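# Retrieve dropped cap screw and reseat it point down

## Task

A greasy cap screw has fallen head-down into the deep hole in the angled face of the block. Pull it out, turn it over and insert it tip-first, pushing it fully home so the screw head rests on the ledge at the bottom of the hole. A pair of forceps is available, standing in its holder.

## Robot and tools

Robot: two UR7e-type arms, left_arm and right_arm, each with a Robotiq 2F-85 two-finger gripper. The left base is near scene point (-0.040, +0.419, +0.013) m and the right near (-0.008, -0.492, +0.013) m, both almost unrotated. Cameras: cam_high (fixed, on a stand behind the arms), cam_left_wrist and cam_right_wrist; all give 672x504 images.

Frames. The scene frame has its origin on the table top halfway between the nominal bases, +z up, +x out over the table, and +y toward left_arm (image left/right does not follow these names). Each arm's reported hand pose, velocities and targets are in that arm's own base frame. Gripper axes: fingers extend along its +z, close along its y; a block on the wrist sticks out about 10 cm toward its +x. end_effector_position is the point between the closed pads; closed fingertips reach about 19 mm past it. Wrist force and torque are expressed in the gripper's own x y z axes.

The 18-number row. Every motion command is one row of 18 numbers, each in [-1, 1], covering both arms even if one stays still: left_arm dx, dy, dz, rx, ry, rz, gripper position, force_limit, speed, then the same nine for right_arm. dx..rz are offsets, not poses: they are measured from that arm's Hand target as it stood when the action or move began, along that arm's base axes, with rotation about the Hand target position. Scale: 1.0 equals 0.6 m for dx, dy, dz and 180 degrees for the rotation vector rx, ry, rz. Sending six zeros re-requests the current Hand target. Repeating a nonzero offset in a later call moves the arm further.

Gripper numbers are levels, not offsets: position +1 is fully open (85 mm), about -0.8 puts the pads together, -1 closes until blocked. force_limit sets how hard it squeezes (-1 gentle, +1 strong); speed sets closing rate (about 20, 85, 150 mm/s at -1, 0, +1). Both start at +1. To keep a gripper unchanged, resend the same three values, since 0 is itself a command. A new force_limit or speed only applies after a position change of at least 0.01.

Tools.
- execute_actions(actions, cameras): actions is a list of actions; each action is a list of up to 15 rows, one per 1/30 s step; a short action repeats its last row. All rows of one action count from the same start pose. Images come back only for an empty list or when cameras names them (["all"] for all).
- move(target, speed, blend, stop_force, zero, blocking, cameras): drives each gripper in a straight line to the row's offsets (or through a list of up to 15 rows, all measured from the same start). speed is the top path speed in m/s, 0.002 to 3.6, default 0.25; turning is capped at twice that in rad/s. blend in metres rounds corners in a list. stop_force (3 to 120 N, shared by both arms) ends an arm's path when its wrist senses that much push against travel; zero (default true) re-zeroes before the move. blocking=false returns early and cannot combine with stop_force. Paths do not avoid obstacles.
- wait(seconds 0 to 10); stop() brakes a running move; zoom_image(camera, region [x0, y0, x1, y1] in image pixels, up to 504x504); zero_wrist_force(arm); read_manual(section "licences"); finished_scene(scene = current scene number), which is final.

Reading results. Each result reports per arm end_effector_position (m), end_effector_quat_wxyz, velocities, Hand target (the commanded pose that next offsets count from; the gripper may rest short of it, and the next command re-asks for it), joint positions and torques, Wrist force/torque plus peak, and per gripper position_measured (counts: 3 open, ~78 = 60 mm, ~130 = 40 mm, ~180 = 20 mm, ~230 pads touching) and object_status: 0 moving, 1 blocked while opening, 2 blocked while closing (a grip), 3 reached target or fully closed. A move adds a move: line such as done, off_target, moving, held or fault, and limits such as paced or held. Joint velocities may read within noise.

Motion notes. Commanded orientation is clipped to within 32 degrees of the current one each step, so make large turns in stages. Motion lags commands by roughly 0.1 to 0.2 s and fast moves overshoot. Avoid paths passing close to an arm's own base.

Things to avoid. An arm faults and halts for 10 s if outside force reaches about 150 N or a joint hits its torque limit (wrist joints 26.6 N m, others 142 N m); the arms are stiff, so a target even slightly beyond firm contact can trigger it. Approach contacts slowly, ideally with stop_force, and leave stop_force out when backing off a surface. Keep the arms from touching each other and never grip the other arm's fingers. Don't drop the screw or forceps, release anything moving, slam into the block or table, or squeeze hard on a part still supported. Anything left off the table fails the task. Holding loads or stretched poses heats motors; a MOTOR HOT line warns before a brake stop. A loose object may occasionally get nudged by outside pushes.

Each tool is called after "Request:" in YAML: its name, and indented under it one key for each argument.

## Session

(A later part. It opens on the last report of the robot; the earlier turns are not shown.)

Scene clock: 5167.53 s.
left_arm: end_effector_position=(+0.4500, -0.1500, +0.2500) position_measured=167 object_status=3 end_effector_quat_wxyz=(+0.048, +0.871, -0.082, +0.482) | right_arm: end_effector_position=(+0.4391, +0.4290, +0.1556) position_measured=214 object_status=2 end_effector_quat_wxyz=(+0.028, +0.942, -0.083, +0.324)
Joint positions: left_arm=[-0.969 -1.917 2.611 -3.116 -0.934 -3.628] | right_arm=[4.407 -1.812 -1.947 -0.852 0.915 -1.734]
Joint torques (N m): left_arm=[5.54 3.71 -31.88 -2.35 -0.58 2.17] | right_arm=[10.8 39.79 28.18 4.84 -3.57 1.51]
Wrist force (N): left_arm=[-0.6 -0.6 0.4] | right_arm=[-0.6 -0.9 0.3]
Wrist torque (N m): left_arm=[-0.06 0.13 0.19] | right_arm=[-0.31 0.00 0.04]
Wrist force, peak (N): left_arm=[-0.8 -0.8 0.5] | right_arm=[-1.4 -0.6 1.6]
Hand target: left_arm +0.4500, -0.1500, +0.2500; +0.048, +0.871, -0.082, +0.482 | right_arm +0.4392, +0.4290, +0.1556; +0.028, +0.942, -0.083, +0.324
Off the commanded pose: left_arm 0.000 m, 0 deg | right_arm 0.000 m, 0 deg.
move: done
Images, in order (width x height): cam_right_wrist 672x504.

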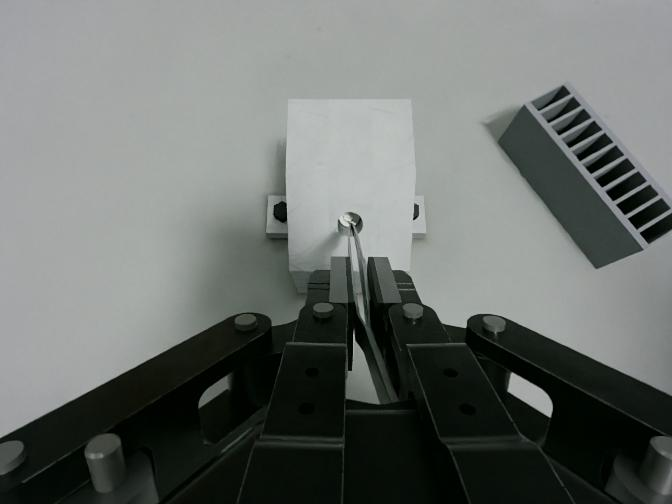

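Request:
move:
  target: [0, 0, 0, 0, 0, 0, -0.3, -1, -1, 0.0158, -0.0021, -0.0298, 0, 0, 0, -1, -1, -1]
  speed: 0.04
  stop_force: 4
  cameras: ["cam_right_wrist"]

Request:
zoom_image:
  camera: "cam_right_wrist"
  region: [320, 190, 380, 250]

Scene clock: 5200.13 s.
left_arm: end_effector_position=(+0.4500, -0.1500, +0.2500) position_measured=167 object_status=3 end_effector_quat_wxyz=(+0.048, +0.871, -0.082, +0.482) | right_arm: end_effector_position=(+0.4486, +0.4277, +0.1377) position_measured=214 object_status=2 end_effector_quat_wxyz=(+0.028, +0.942, -0.083, +0.324)
Joint positions: left_arm=[-0.969 -1.917 2.611 -3.116 -0.934 -3.628] | right_arm=[4.389 -1.85 -1.957 -0.791 0.916 -1.757]
Joint torques (N m): left_arm=[5.73 4.38 -32.07 -2.78 -0.42 2.11] | right_arm=[10.82 40.94 27.66 3.72 -2.5 1.49]
Wrist force (N): left_arm=[-0.9 -0.7 0.2] | right_arm=[-0.9 -0.6 0.0]
Wrist torque (N m): left_arm=[-0.08 0.18 0.18] | right_arm=[-0.25 0.05 0.08]
Wrist force, peak (N): left_arm=[-1.0 -0.7 0.5] | right_arm=[-1.2 -0.8 0.7]
Hand target: left_arm +0.4500, -0.1500, +0.2500; +0.048, +0.871, -0.082, +0.482 | right_arm +0.4486, +0.4277, +0.1377; +0.028, +0.942, -0.083, +0.324
Off the commanded pose: left_arm 0.000 m, 0 deg | right_arm 0.000 m, 0 deg.
move: done
Images, in order (width x height): cam_right_wrist 672x504.

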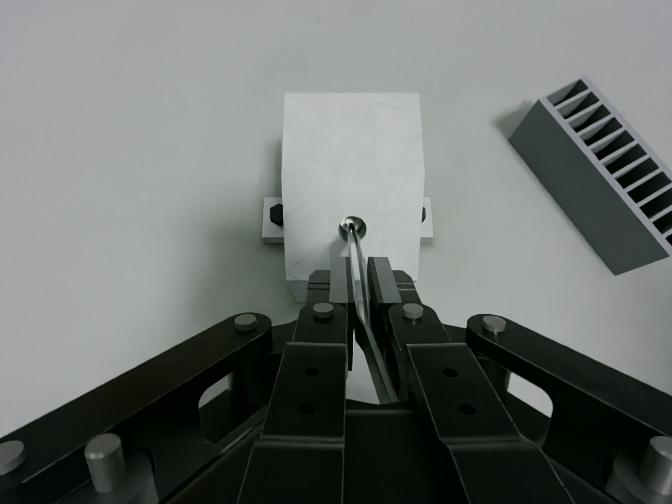

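Scaled by 8.400 from the camera's 672x504 image, which has a finer 960x720 frame.

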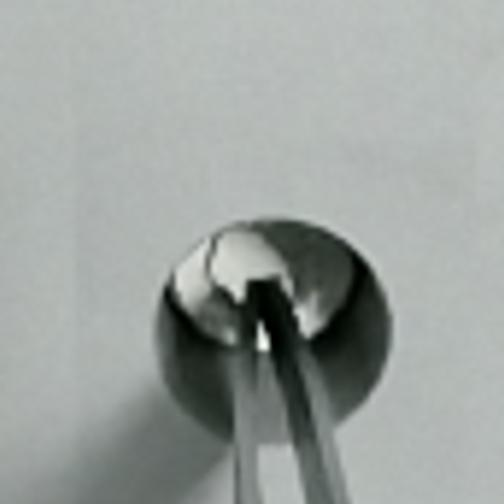

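Request:
move:
  target: [0, 0, 0, 0, 0, 0, -0.3, -1, -1, 0.0073, -0.0013, -0.0095, 0, 0, 0, -1, -1, -1]
  speed: 0.008
  stop_force: 3
  cameras: ["cam_right_wrist"]

Request:
zoom_image:
  camera: "cam_right_wrist"
  region: [320, 190, 380, 250]

Scene clock: 5228.00 s.
left_arm: end_effector_position=(+0.4500, -0.1500, +0.2500) position_measured=167 object_status=3 end_effector_quat_wxyz=(+0.048, +0.871, -0.082, +0.482) | right_arm: end_effector_position=(+0.4530, +0.4270, +0.1320) position_measured=214 object_status=2 end_effector_quat_wxyz=(+0.028, +0.942, -0.083, +0.324)
Joint positions: left_arm=[-0.969 -1.917 2.611 -3.116 -0.934 -3.628] | right_arm=[4.381 -1.864 -1.959 -0.769 0.917 -1.767]
Joint torques (N m): left_arm=[5.36 3.95 -31.81 -3.2 -0.32 2.18] | right_arm=[11.01 41.11 16.27 1.61 -0.19 1.03]
Wrist force (N): left_arm=[-0.7 -0.6 0.5] | right_arm=[-0.6 -0.5 0.0]
Wrist torque (N m): left_arm=[-0.05 0.14 0.19] | right_arm=[-0.24 0.01 0.12]
Wrist force, peak (N): left_arm=[-0.7 -1.0 0.5] | right_arm=[-1.1 -0.7 0.2]
Hand target: left_arm +0.4500, -0.1500, +0.2500; +0.048, +0.871, -0.082, +0.482 | right_arm +0.4530, +0.4270, +0.1320; +0.028, +0.942, -0.083, +0.324
Off the commanded pose: left_arm 0.000 m, 0 deg | right_arm 0.000 m, 0 deg.
move: done
Images, in order (width x height): cam_right_wrist 672x504.

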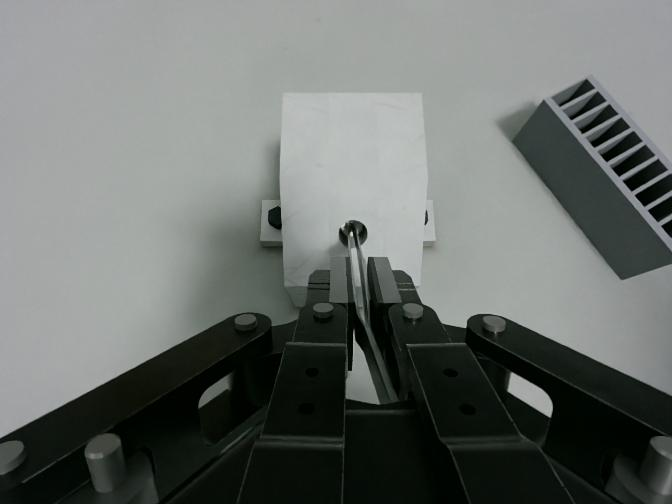

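Scaled by 8.400 from the camera's 672x504 image, which has a finer 960x720 frame.

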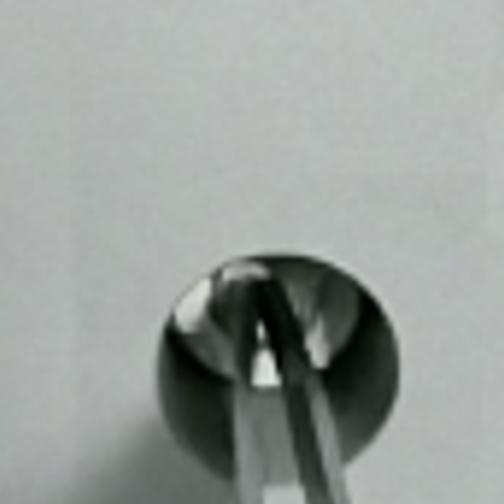

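Request:
move:
  target:
    - [0, 0, 0, 0, 0, 0, -0.3, -1, -1, -0.0026, 0.0005, -0.0021, 0, 0, 0, -1, -1, -1]
    - [0, 0, 0, 0, 0, 0, -0.3, -1, -1, 0.0034, -0.0006, -0.0101, 0, 0, 0, -1, -1, -1]
  speed: 0.008
  stop_force: 3
  cameras: ["cam_right_wrist"]

Request:
zoom_image:
  camera: "cam_right_wrist"
  region: [320, 190, 380, 250]

Scene clock: 5242.03 s.
left_arm: end_effector_position=(+0.4500, -0.1500, +0.2500) position_measured=167 object_status=3 end_effector_quat_wxyz=(+0.048, +0.871, -0.082, +0.482) | right_arm: end_effector_position=(+0.4551, +0.4266, +0.1259) position_measured=214 object_status=2 end_effector_quat_wxyz=(+0.028, +0.942, -0.083, +0.324)
Joint positions: left_arm=[-0.969 -1.917 2.611 -3.116 -0.934 -3.628] | right_arm=[4.377 -1.876 -1.963 -0.75 0.918 -1.772]
Joint torques (N m): left_arm=[5.99 4.85 -31.64 -3.63 -0.52 2.14] | right_arm=[10.78 41.87 15.66 1.5 -0.23 0.95]
Wrist force (N): left_arm=[-0.5 -0.5 0.4] | right_arm=[-0.5 -0.6 -0.1]
Wrist torque (N m): left_arm=[-0.04 0.12 0.18] | right_arm=[-0.25 -0.01 0.12]
Wrist force, peak (N): left_arm=[-0.9 -0.7 0.4] | right_arm=[-1.1 -0.6 0.3]
Hand target: left_arm +0.4500, -0.1500, +0.2500; +0.048, +0.871, -0.082, +0.482 | right_arm +0.4551, +0.4266, +0.1260; +0.028, +0.942, -0.083, +0.324
Off the commanded pose: left_arm 0.000 m, 0 deg | right_arm 0.000 m, 0 deg.
move: done
Images, in order (width x height): cam_right_wrist 672x504.

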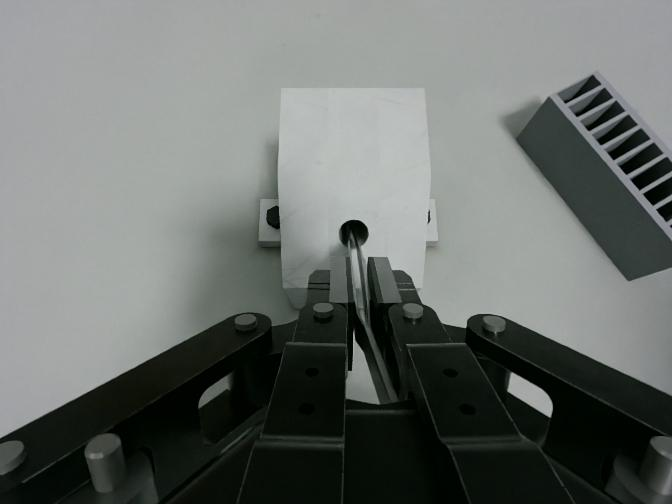

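Scaled by 8.400 from the camera's 672x504 image, which has a finer 960x720 frame.

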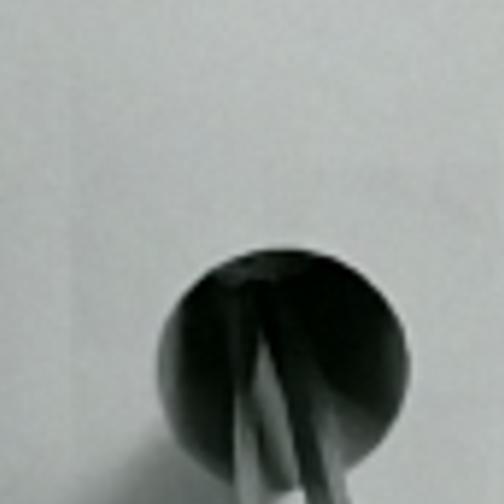

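Request:
move:
  target: [0, 0, 0, 0, 0, 0, -0.3, -1, -1, -0.04, 0.0071, 0.0525, 0, 0, 0, -1, -1, -1]
  speed: 0.08
  cameras: ["cam_right_wrist"]

Request:
zoom_image:
  camera: "cam_right_wrist"
  region: [320, 190, 380, 250]

Scene clock: 5253.87 s.
left_arm: end_effector_position=(+0.4500, -0.1500, +0.2500) position_measured=167 object_status=3 end_effector_quat_wxyz=(+0.048, +0.871, -0.082, +0.482) | right_arm: end_effector_position=(+0.4310, +0.4310, +0.1575) position_measured=214 object_status=2 end_effector_quat_wxyz=(+0.028, +0.942, -0.083, +0.324)
Joint positions: left_arm=[-0.969 -1.917 2.611 -3.116 -0.934 -3.628] | right_arm=[4.424 -1.802 -1.951 -0.871 0.913 -1.714]
Joint torques (N m): left_arm=[5.12 4.02 -30.62 -3.85 -0.49 2.17] | right_arm=[-11.9 26.2 12.53 2.28 -1.18 -0.68]
Wrist force (N): left_arm=[-0.7 -0.6 0.6] | right_arm=[-0.8 -0.6 0.3]
Wrist torque (N m): left_arm=[-0.05 0.13 0.18] | right_arm=[-0.27 0.03 0.13]
Wrist force, peak (N): left_arm=[-1.0 -0.7 0.4] | right_arm=[-0.8 -0.3 1.4]
Hand target: left_arm +0.4500, -0.1500, +0.2500; +0.048, +0.871, -0.082, +0.482 | right_arm +0.4311, +0.4309, +0.1575; +0.028, +0.942, -0.083, +0.324
Off the commanded pose: left_arm 0.000 m, 0 deg | right_arm 0.000 m, 0 deg.
move: done
Images, in order (width x height): cam_right_wrist 672x504.

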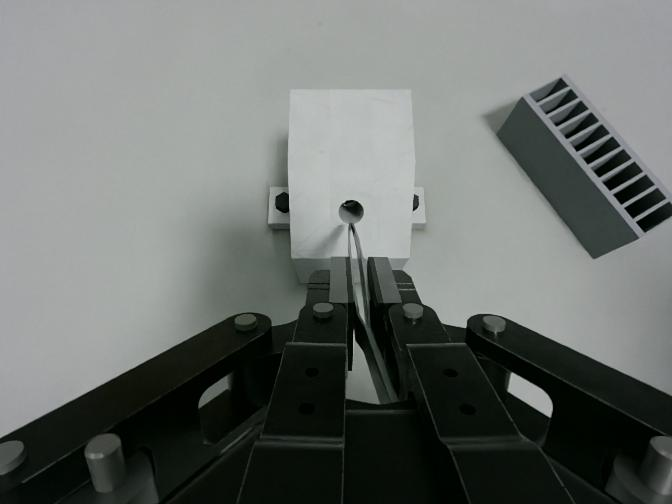

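Scaled by 8.400 from the camera's 672x504 image, which has a finer 960x720 frame.

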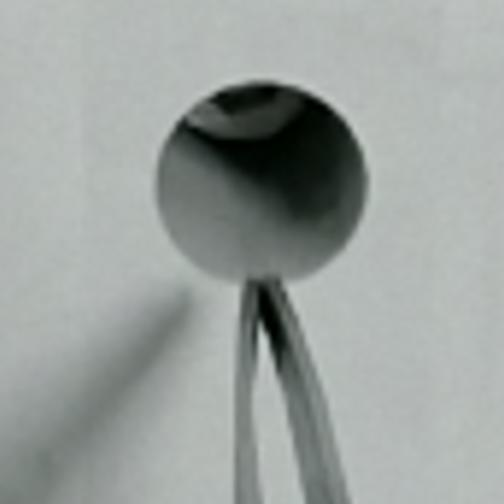

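Request:
move:
  target:
    - [0, 0, 0, 0, 0, 0, -0.3, -1, -1, -0.03, 0.005, 0.06, 0, 0, 0, -1, -1, -1]
    - [0, 0, 0, 0, 0, 0, -0.3, -1, -1, -0.0852, -0.3848, 0.2375, 0, 0, 0, -1, -1, -1]
    - [-0.0167, -0.45, -0.05, 0, 0, 0, -0.3, -1, -1, -0.0852, -0.3848, 0.2375, 0, 0, 0, -1, -1, -1]
    - [0.065, -0.5583, -0.2383, 0, 0, 0, -0.3, -1, -1, -0.0852, -0.3848, 0.2375, 0, 0, 0, -1, -1, -1]
  speed: [0.2, 0.3, 0.25, 0.2]
  blend: [0.02, 0.02, 0.02, 0]
  cameras: ["cam_left_wrist"]

Request:
zoom_image:
  camera: "cam_left_wrist"
  region: [329, 224, 369, 264]

Scene clock: 5285.73 s.
left_arm: end_effector_position=(+0.4890, -0.4850, +0.1070) position_measured=167 object_status=3 end_effector_quat_wxyz=(+0.048, +0.871, -0.082, +0.482) | right_arm: end_effector_position=(+0.3799, +0.2000, +0.3000) position_measured=214 object_status=2 end_effector_quat_wxyz=(+0.028, +0.942, -0.083, +0.324)
Joint positions: left_arm=[-1.274 -1.008 2.05 -3.257 -0.725 -3.93] | right_arm=[4.365 -1.087 -2.181 -1.311 0.919 -1.788]
Joint torques (N m): left_arm=[-3.27 -28.67 -16.21 -4.53 2.35 -2.38] | right_arm=[-12.29 14.3 31.93 1.61 -3.68 -1.62]
Wrist force (N): left_arm=[-0.6 -0.3 0.6] | right_arm=[-0.5 -0.4 0.0]
Wrist torque (N m): left_arm=[-0.01 0.12 0.20] | right_arm=[-0.24 0.00 0.01]
Wrist force, peak (N): left_arm=[-2.1 0.6 2.8] | right_arm=[-0.9 -3.0 -1.7]
Hand target: left_arm +0.4890, -0.4850, +0.1070; +0.048, +0.871, -0.082, +0.482 | right_arm +0.3799, +0.2000, +0.3000; +0.028, +0.942, -0.083, +0.324
Off the commanded pose: left_arm 0.000 m, 0 deg | right_arm 0.000 m, 0 deg.
move: done
Images, in order (width x height): cam_left_wrist 672x504.

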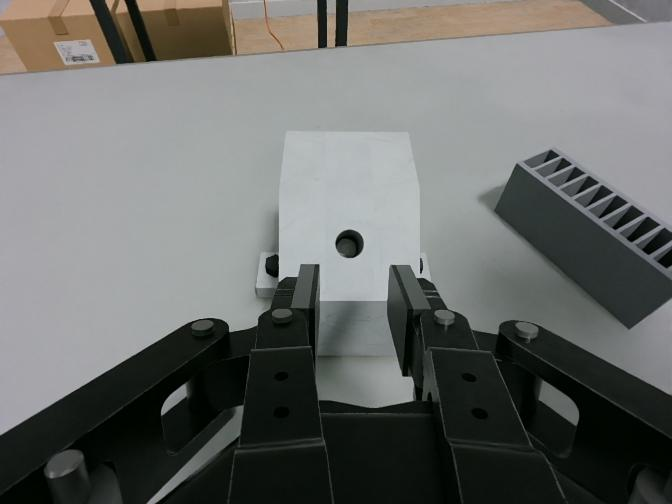

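Scaled by 12.600 from the camera's 672x504 image, which has a finer 960x720 frame.

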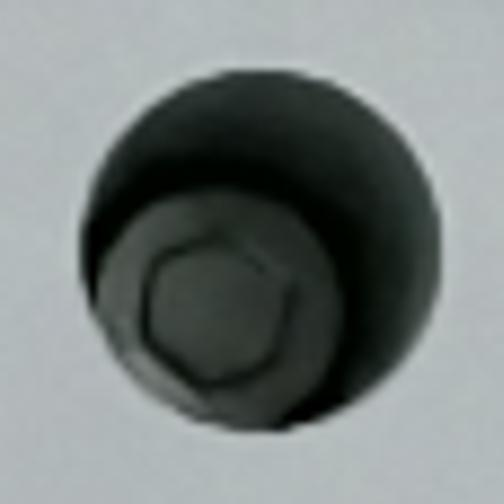

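Request:
move:
  target: [-0.0037, -0.0197, 0, 0, 0, 0, -0.3, -1, -1, 0, 0, 0, 0, 0, 0, -1, -1, -1]
  speed: 0.1
  cameras: ["cam_left_wrist"]

Request:
zoom_image:
  camera: "cam_left_wrist"
  region: [305, 224, 345, 264]

Scene clock: 5303.60 s.
left_arm: end_effector_position=(+0.4868, -0.4970, +0.1071) position_measured=167 object_status=3 end_effector_quat_wxyz=(+0.048, +0.871, -0.081, +0.482) | right_arm: end_effector_position=(+0.3799, +0.2000, +0.3000) position_measured=214 object_status=2 end_effector_quat_wxyz=(+0.028, +0.942, -0.083, +0.324)
Joint positions: left_arm=[-1.285 -0.998 2.024 -3.231 -0.718 -3.944] | right_arm=[4.365 -1.087 -2.181 -1.311 0.919 -1.788]
Joint torques (N m): left_arm=[5.31 -46.71 -1.02 -4.55 0.57 1.21] | right_arm=[-12.49 14.13 31.65 1.93 -3.48 -1.59]
Wrist force (N): left_arm=[-0.6 -0.4 0.6] | right_arm=[-0.5 -0.5 0.1]
Wrist torque (N m): left_arm=[-0.02 0.13 0.20] | right_arm=[-0.26 0.01 0.02]
Wrist force, peak (N): left_arm=[-0.8 -0.6 0.6] | right_arm=[-0.8 -0.6 0.2]
Hand target: left_arm +0.4868, -0.4968, +0.1070; +0.048, +0.871, -0.082, +0.482 | right_arm +0.3799, +0.2000, +0.3000; +0.028, +0.942, -0.083, +0.324
Off the commanded pose: left_arm 0.000 m, 0 deg | right_arm 0.000 m, 0 deg.
move: done
Images, in order (width x height): cam_left_wrist 672x504.

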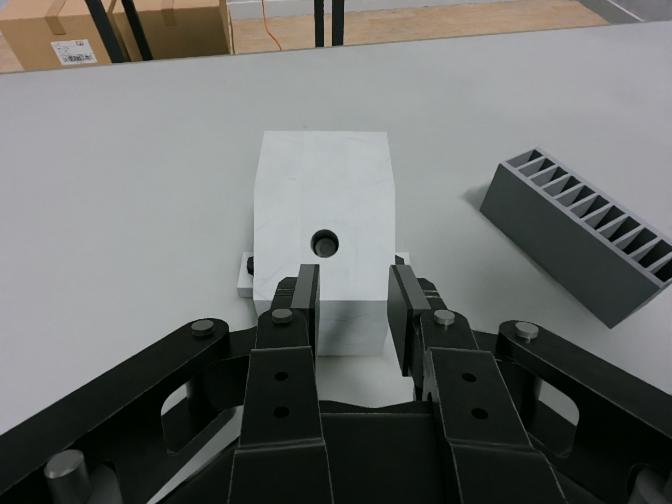

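Scaled by 12.600 from the camera's 672x504 image, which has a finer 960x720 frame.

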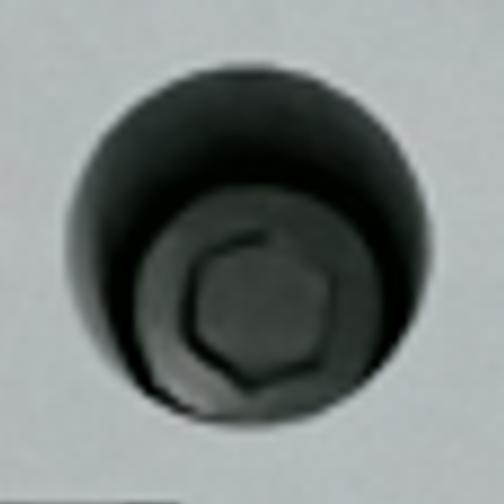

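Request:
move:
  target:
    - [-0.078, 0.128, 0.1883, 0, 0, 0, -0.3, -1, -1, 0, 0, 0, 0, 0, 0, -1, -1, -1]
    - [-0.0613, 0.578, 0.2383, 0, 0, 0, -0.3, -1, -1, 0, 0, 0, 0, 0, 0, -1, -1, -1]
    - [-0.0613, 0.578, 0.2383, 0, 0, 0, -0.3, -1, -1, 0.0553, 0.3898, -0.1775, 0, 0, 0, -1, -1, -1]
    - [-0.0613, 0.578, 0.2383, 0, 0, 0, -0.3, -1, -1, 0.0853, 0.3848, -0.2375, 0, 0, 0, -1, -1, -1]
  speed: [0.25, 0.3, 0.3, 0.1]
  blend: [0.02, 0.02, 0.01, 0]

Request:
move:
  target: [0, 0, 0, 0, 0, 0, -0.3, -1, -1, 0.04, -0.0071, -0.0525, 0, 0, 0, -1, -1, -1]
  speed: 0.04
  stop_force: 4
  cameras: ["cam_right_wrist"]

Request:
zoom_image:
  camera: "cam_right_wrist"
  region: [320, 190, 380, 250]

Scene clock: 5340.70 s.
left_arm: end_effector_position=(+0.4500, -0.1501, +0.2500) position_measured=167 object_status=3 end_effector_quat_wxyz=(+0.048, +0.871, -0.082, +0.482) | right_arm: end_effector_position=(+0.4311, +0.4308, +0.1574) position_measured=214 object_status=2 end_effector_quat_wxyz=(+0.028, +0.942, -0.083, +0.324)
Joint positions: left_arm=[-0.969 -1.917 2.611 -3.116 -0.934 -3.628] | right_arm=[4.423 -1.802 -1.951 -0.871 0.913 -1.714]
Joint torques (N m): left_arm=[5.87 -15.18 -14.2 -4.13 -0.47 2.44] | right_arm=[10.98 27.08 28.02 4.31 -0.83 0.75]
Wrist force (N): left_arm=[-0.6 -0.5 0.4] | right_arm=[-0.7 -0.8 0.1]
Wrist torque (N m): left_arm=[-0.04 0.12 0.11] | right_arm=[-0.30 0.02 0.01]
Wrist force, peak (N): left_arm=[-0.8 -3.7 -0.3] | right_arm=[-1.7 -3.6 0.2]
Hand target: left_arm +0.4500, -0.1500, +0.2500; +0.048, +0.871, -0.082, +0.482 | right_arm +0.4311, +0.4309, +0.1575; +0.028, +0.942, -0.083, +0.324
Off the commanded pose: left_arm 0.000 m, 0 deg | right_arm 0.000 m, 0 deg.
move: done

Scene clock: 5343.00 s.
left_arm: end_effector_position=(+0.4500, -0.1500, +0.2500) position_measured=167 object_status=3 end_effector_quat_wxyz=(+0.048, +0.871, -0.082, +0.482) | right_arm: end_effector_position=(+0.4551, +0.4266, +0.1259) position_measured=214 object_status=2 end_effector_quat_wxyz=(+0.028, +0.942, -0.083, +0.324)
Joint positions: left_arm=[-0.969 -1.917 2.611 -3.116 -0.934 -3.628] | right_arm=[4.377 -1.876 -1.963 -0.75 0.918 -1.772]
Joint torques (N m): left_arm=[5.9 -14.5 -7.37 -4.28 -0.37 2.2] | right_arm=[10.87 41.43 27.25 3.71 -3.73 1.35]
Wrist force (N): left_arm=[-0.6 -0.8 0.5] | right_arm=[-0.5 -0.7 0.2]
Wrist torque (N m): left_arm=[-0.08 0.12 0.11] | right_arm=[-0.26 -0.01 0.04]
Wrist force, peak (N): left_arm=[-0.8 -0.9 0.4] | right_arm=[-1.0 -0.8 0.3]
Hand target: left_arm +0.4500, -0.1500, +0.2500; +0.048, +0.871, -0.082, +0.482 | right_arm +0.4551, +0.4266, +0.1260; +0.028, +0.942, -0.083, +0.324
Off the commanded pose: left_arm 0.000 m, 0 deg | right_arm 0.000 m, 0 deg.
move: done
Images, in order (width x height): cam_right_wrist 672x504.

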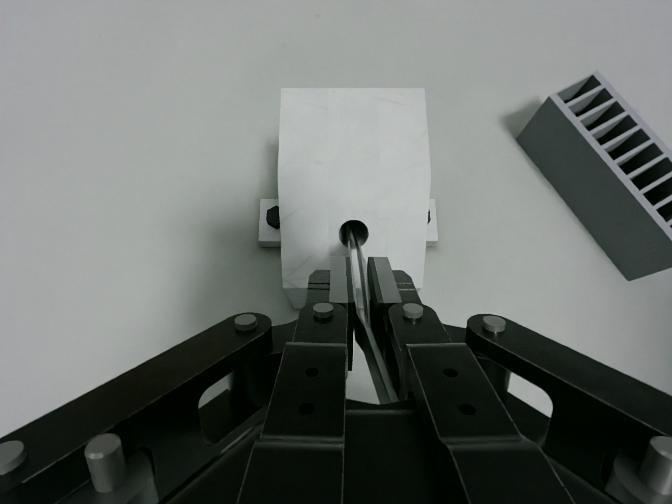

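Scaled by 8.400 from the camera's 672x504 image, which has a finer 960x720 frame.

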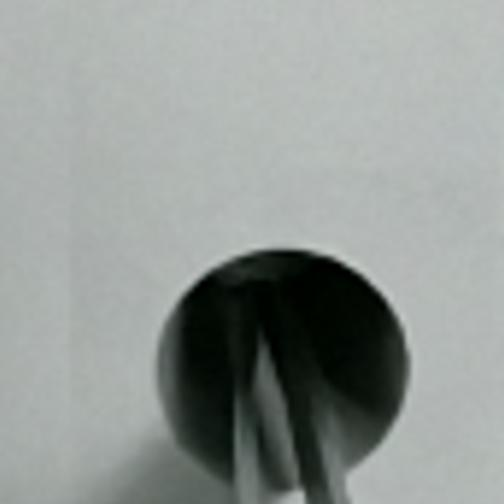

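Request:
move:
  target:
    - [0, 0, 0, 0, 0, 0, -0.3, -1, -1, 0.0019, -0.0003, 0.0015, 0, 0, 0, -1, -1, -1]
    - [0, 0, 0, 0, 0, 0, -0.3, -1, -1, 0.0282, -0.005, -0.0327, 0, 0, 0, -1, -1, -1]
  speed: 0.015
  stop_force: 4
  cameras: ["cam_right_wrist"]

Scene clock: 5358.40 s.
left_arm: end_effector_position=(+0.4500, -0.1500, +0.2500) position_measured=167 object_status=3 end_effector_quat_wxyz=(+0.048, +0.871, -0.082, +0.482) | right_arm: end_effector_position=(+0.4692, +0.4241, +0.1100) position_measured=214 object_status=2 end_effector_quat_wxyz=(+0.028, +0.942, -0.083, +0.324)
Joint positions: left_arm=[-0.969 -1.917 2.611 -3.116 -0.934 -3.628] | right_arm=[4.351 -1.918 -1.962 -0.689 0.921 -1.805]
Joint torques (N m): left_arm=[6.47 -14.84 -7.1 -4.38 0.02 1.94] | right_arm=[10.82 42.2 10.09 4.49 -3.67 1.01]
Wrist force (N): left_arm=[-0.8 -0.6 0.3] | right_arm=[-0.2 -0.4 0.2]
Wrist torque (N m): left_arm=[-0.05 0.15 0.11] | right_arm=[-0.23 -0.07 0.00]
Wrist force, peak (N): left_arm=[-0.9 -0.7 0.3] | right_arm=[0.0 -0.5 -12.8]
Hand target: left_arm +0.4500, -0.1500, +0.2500; +0.048, +0.871, -0.082, +0.482 | right_arm +0.4692, +0.4241, +0.1100; +0.028, +0.942, -0.083, +0.324 (not the last commanded pose)
Off the commanded pose: left_arm 0.000 m, 0 deg | right_arm 0.005 m, 0 deg.
move: contact (right_arm); path passed 1 of 2 targets
Images, in order (width x height): cam_right_wrist 672x504.

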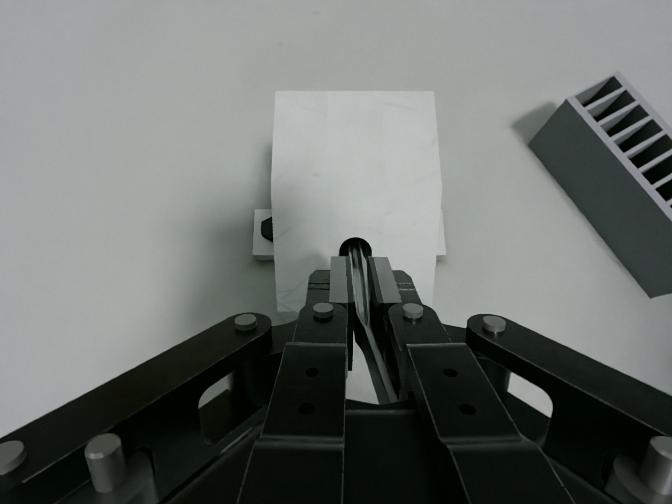

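Request:
move:
  target:
    - [0, 0, 0, 0, 0, 0, -0.3, -1, -1, -0.0606, 0.0107, 0.0788, 0, 0, 0, -1, -1, -1]
    - [0, 0, 0, 0, 0, 0, -0.3, -1, -1, -0.149, -0.3735, 0.3167, 0, 0, 0, -1, -1, -1]
  speed: [0.06, 0.25]
  blend: [0.005, 0]
  cameras: ["all"]

Scene clock: 5379.73 s.
left_arm: end_effector_position=(+0.4500, -0.1500, +0.2500) position_measured=167 object_status=3 end_effector_quat_wxyz=(+0.048, +0.871, -0.082, +0.482) | right_arm: end_effector_position=(+0.3798, +0.2001, +0.3000) position_measured=214 object_status=2 end_effector_quat_wxyz=(+0.028, +0.942, -0.083, +0.324)
Joint positions: left_arm=[-0.969 -1.917 2.611 -3.116 -0.934 -3.628] | right_arm=[4.365 -1.087 -2.181 -1.312 0.919 -1.787]
Joint torques (N m): left_arm=[6.61 -14.34 -7.33 -4.12 0.21 1.73] | right_arm=[-6.86 13.59 26.42 1.88 -3.71 -1.71]
Wrist force (N): left_arm=[-0.6 -0.7 0.4] | right_arm=[-0.5 -0.6 0.1]
Wrist torque (N m): left_arm=[-0.07 0.13 0.11] | right_arm=[-0.28 0.00 0.01]
Wrist force, peak (N): left_arm=[-0.8 -0.9 0.2] | right_arm=[-1.8 -3.4 0.8]
Hand target: left_arm +0.4500, -0.1500, +0.2500; +0.048, +0.871, -0.082, +0.482 | right_arm +0.3798, +0.2000, +0.3000; +0.028, +0.942, -0.083, +0.324
Off the commanded pose: left_arm 0.000 m, 0 deg | right_arm 0.000 m, 0 deg.
move: done

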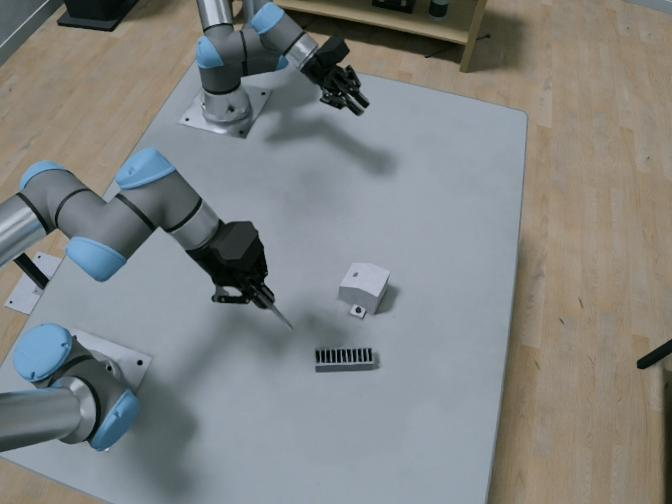

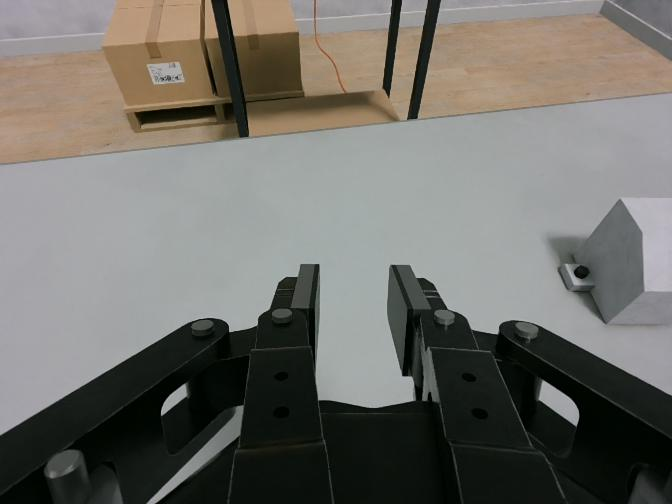

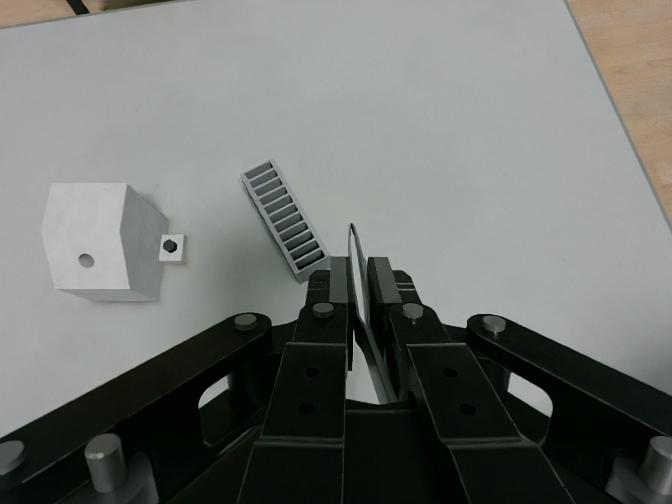

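Request:
finished_scene:
  scene: 1

The scene is finished: the task was done.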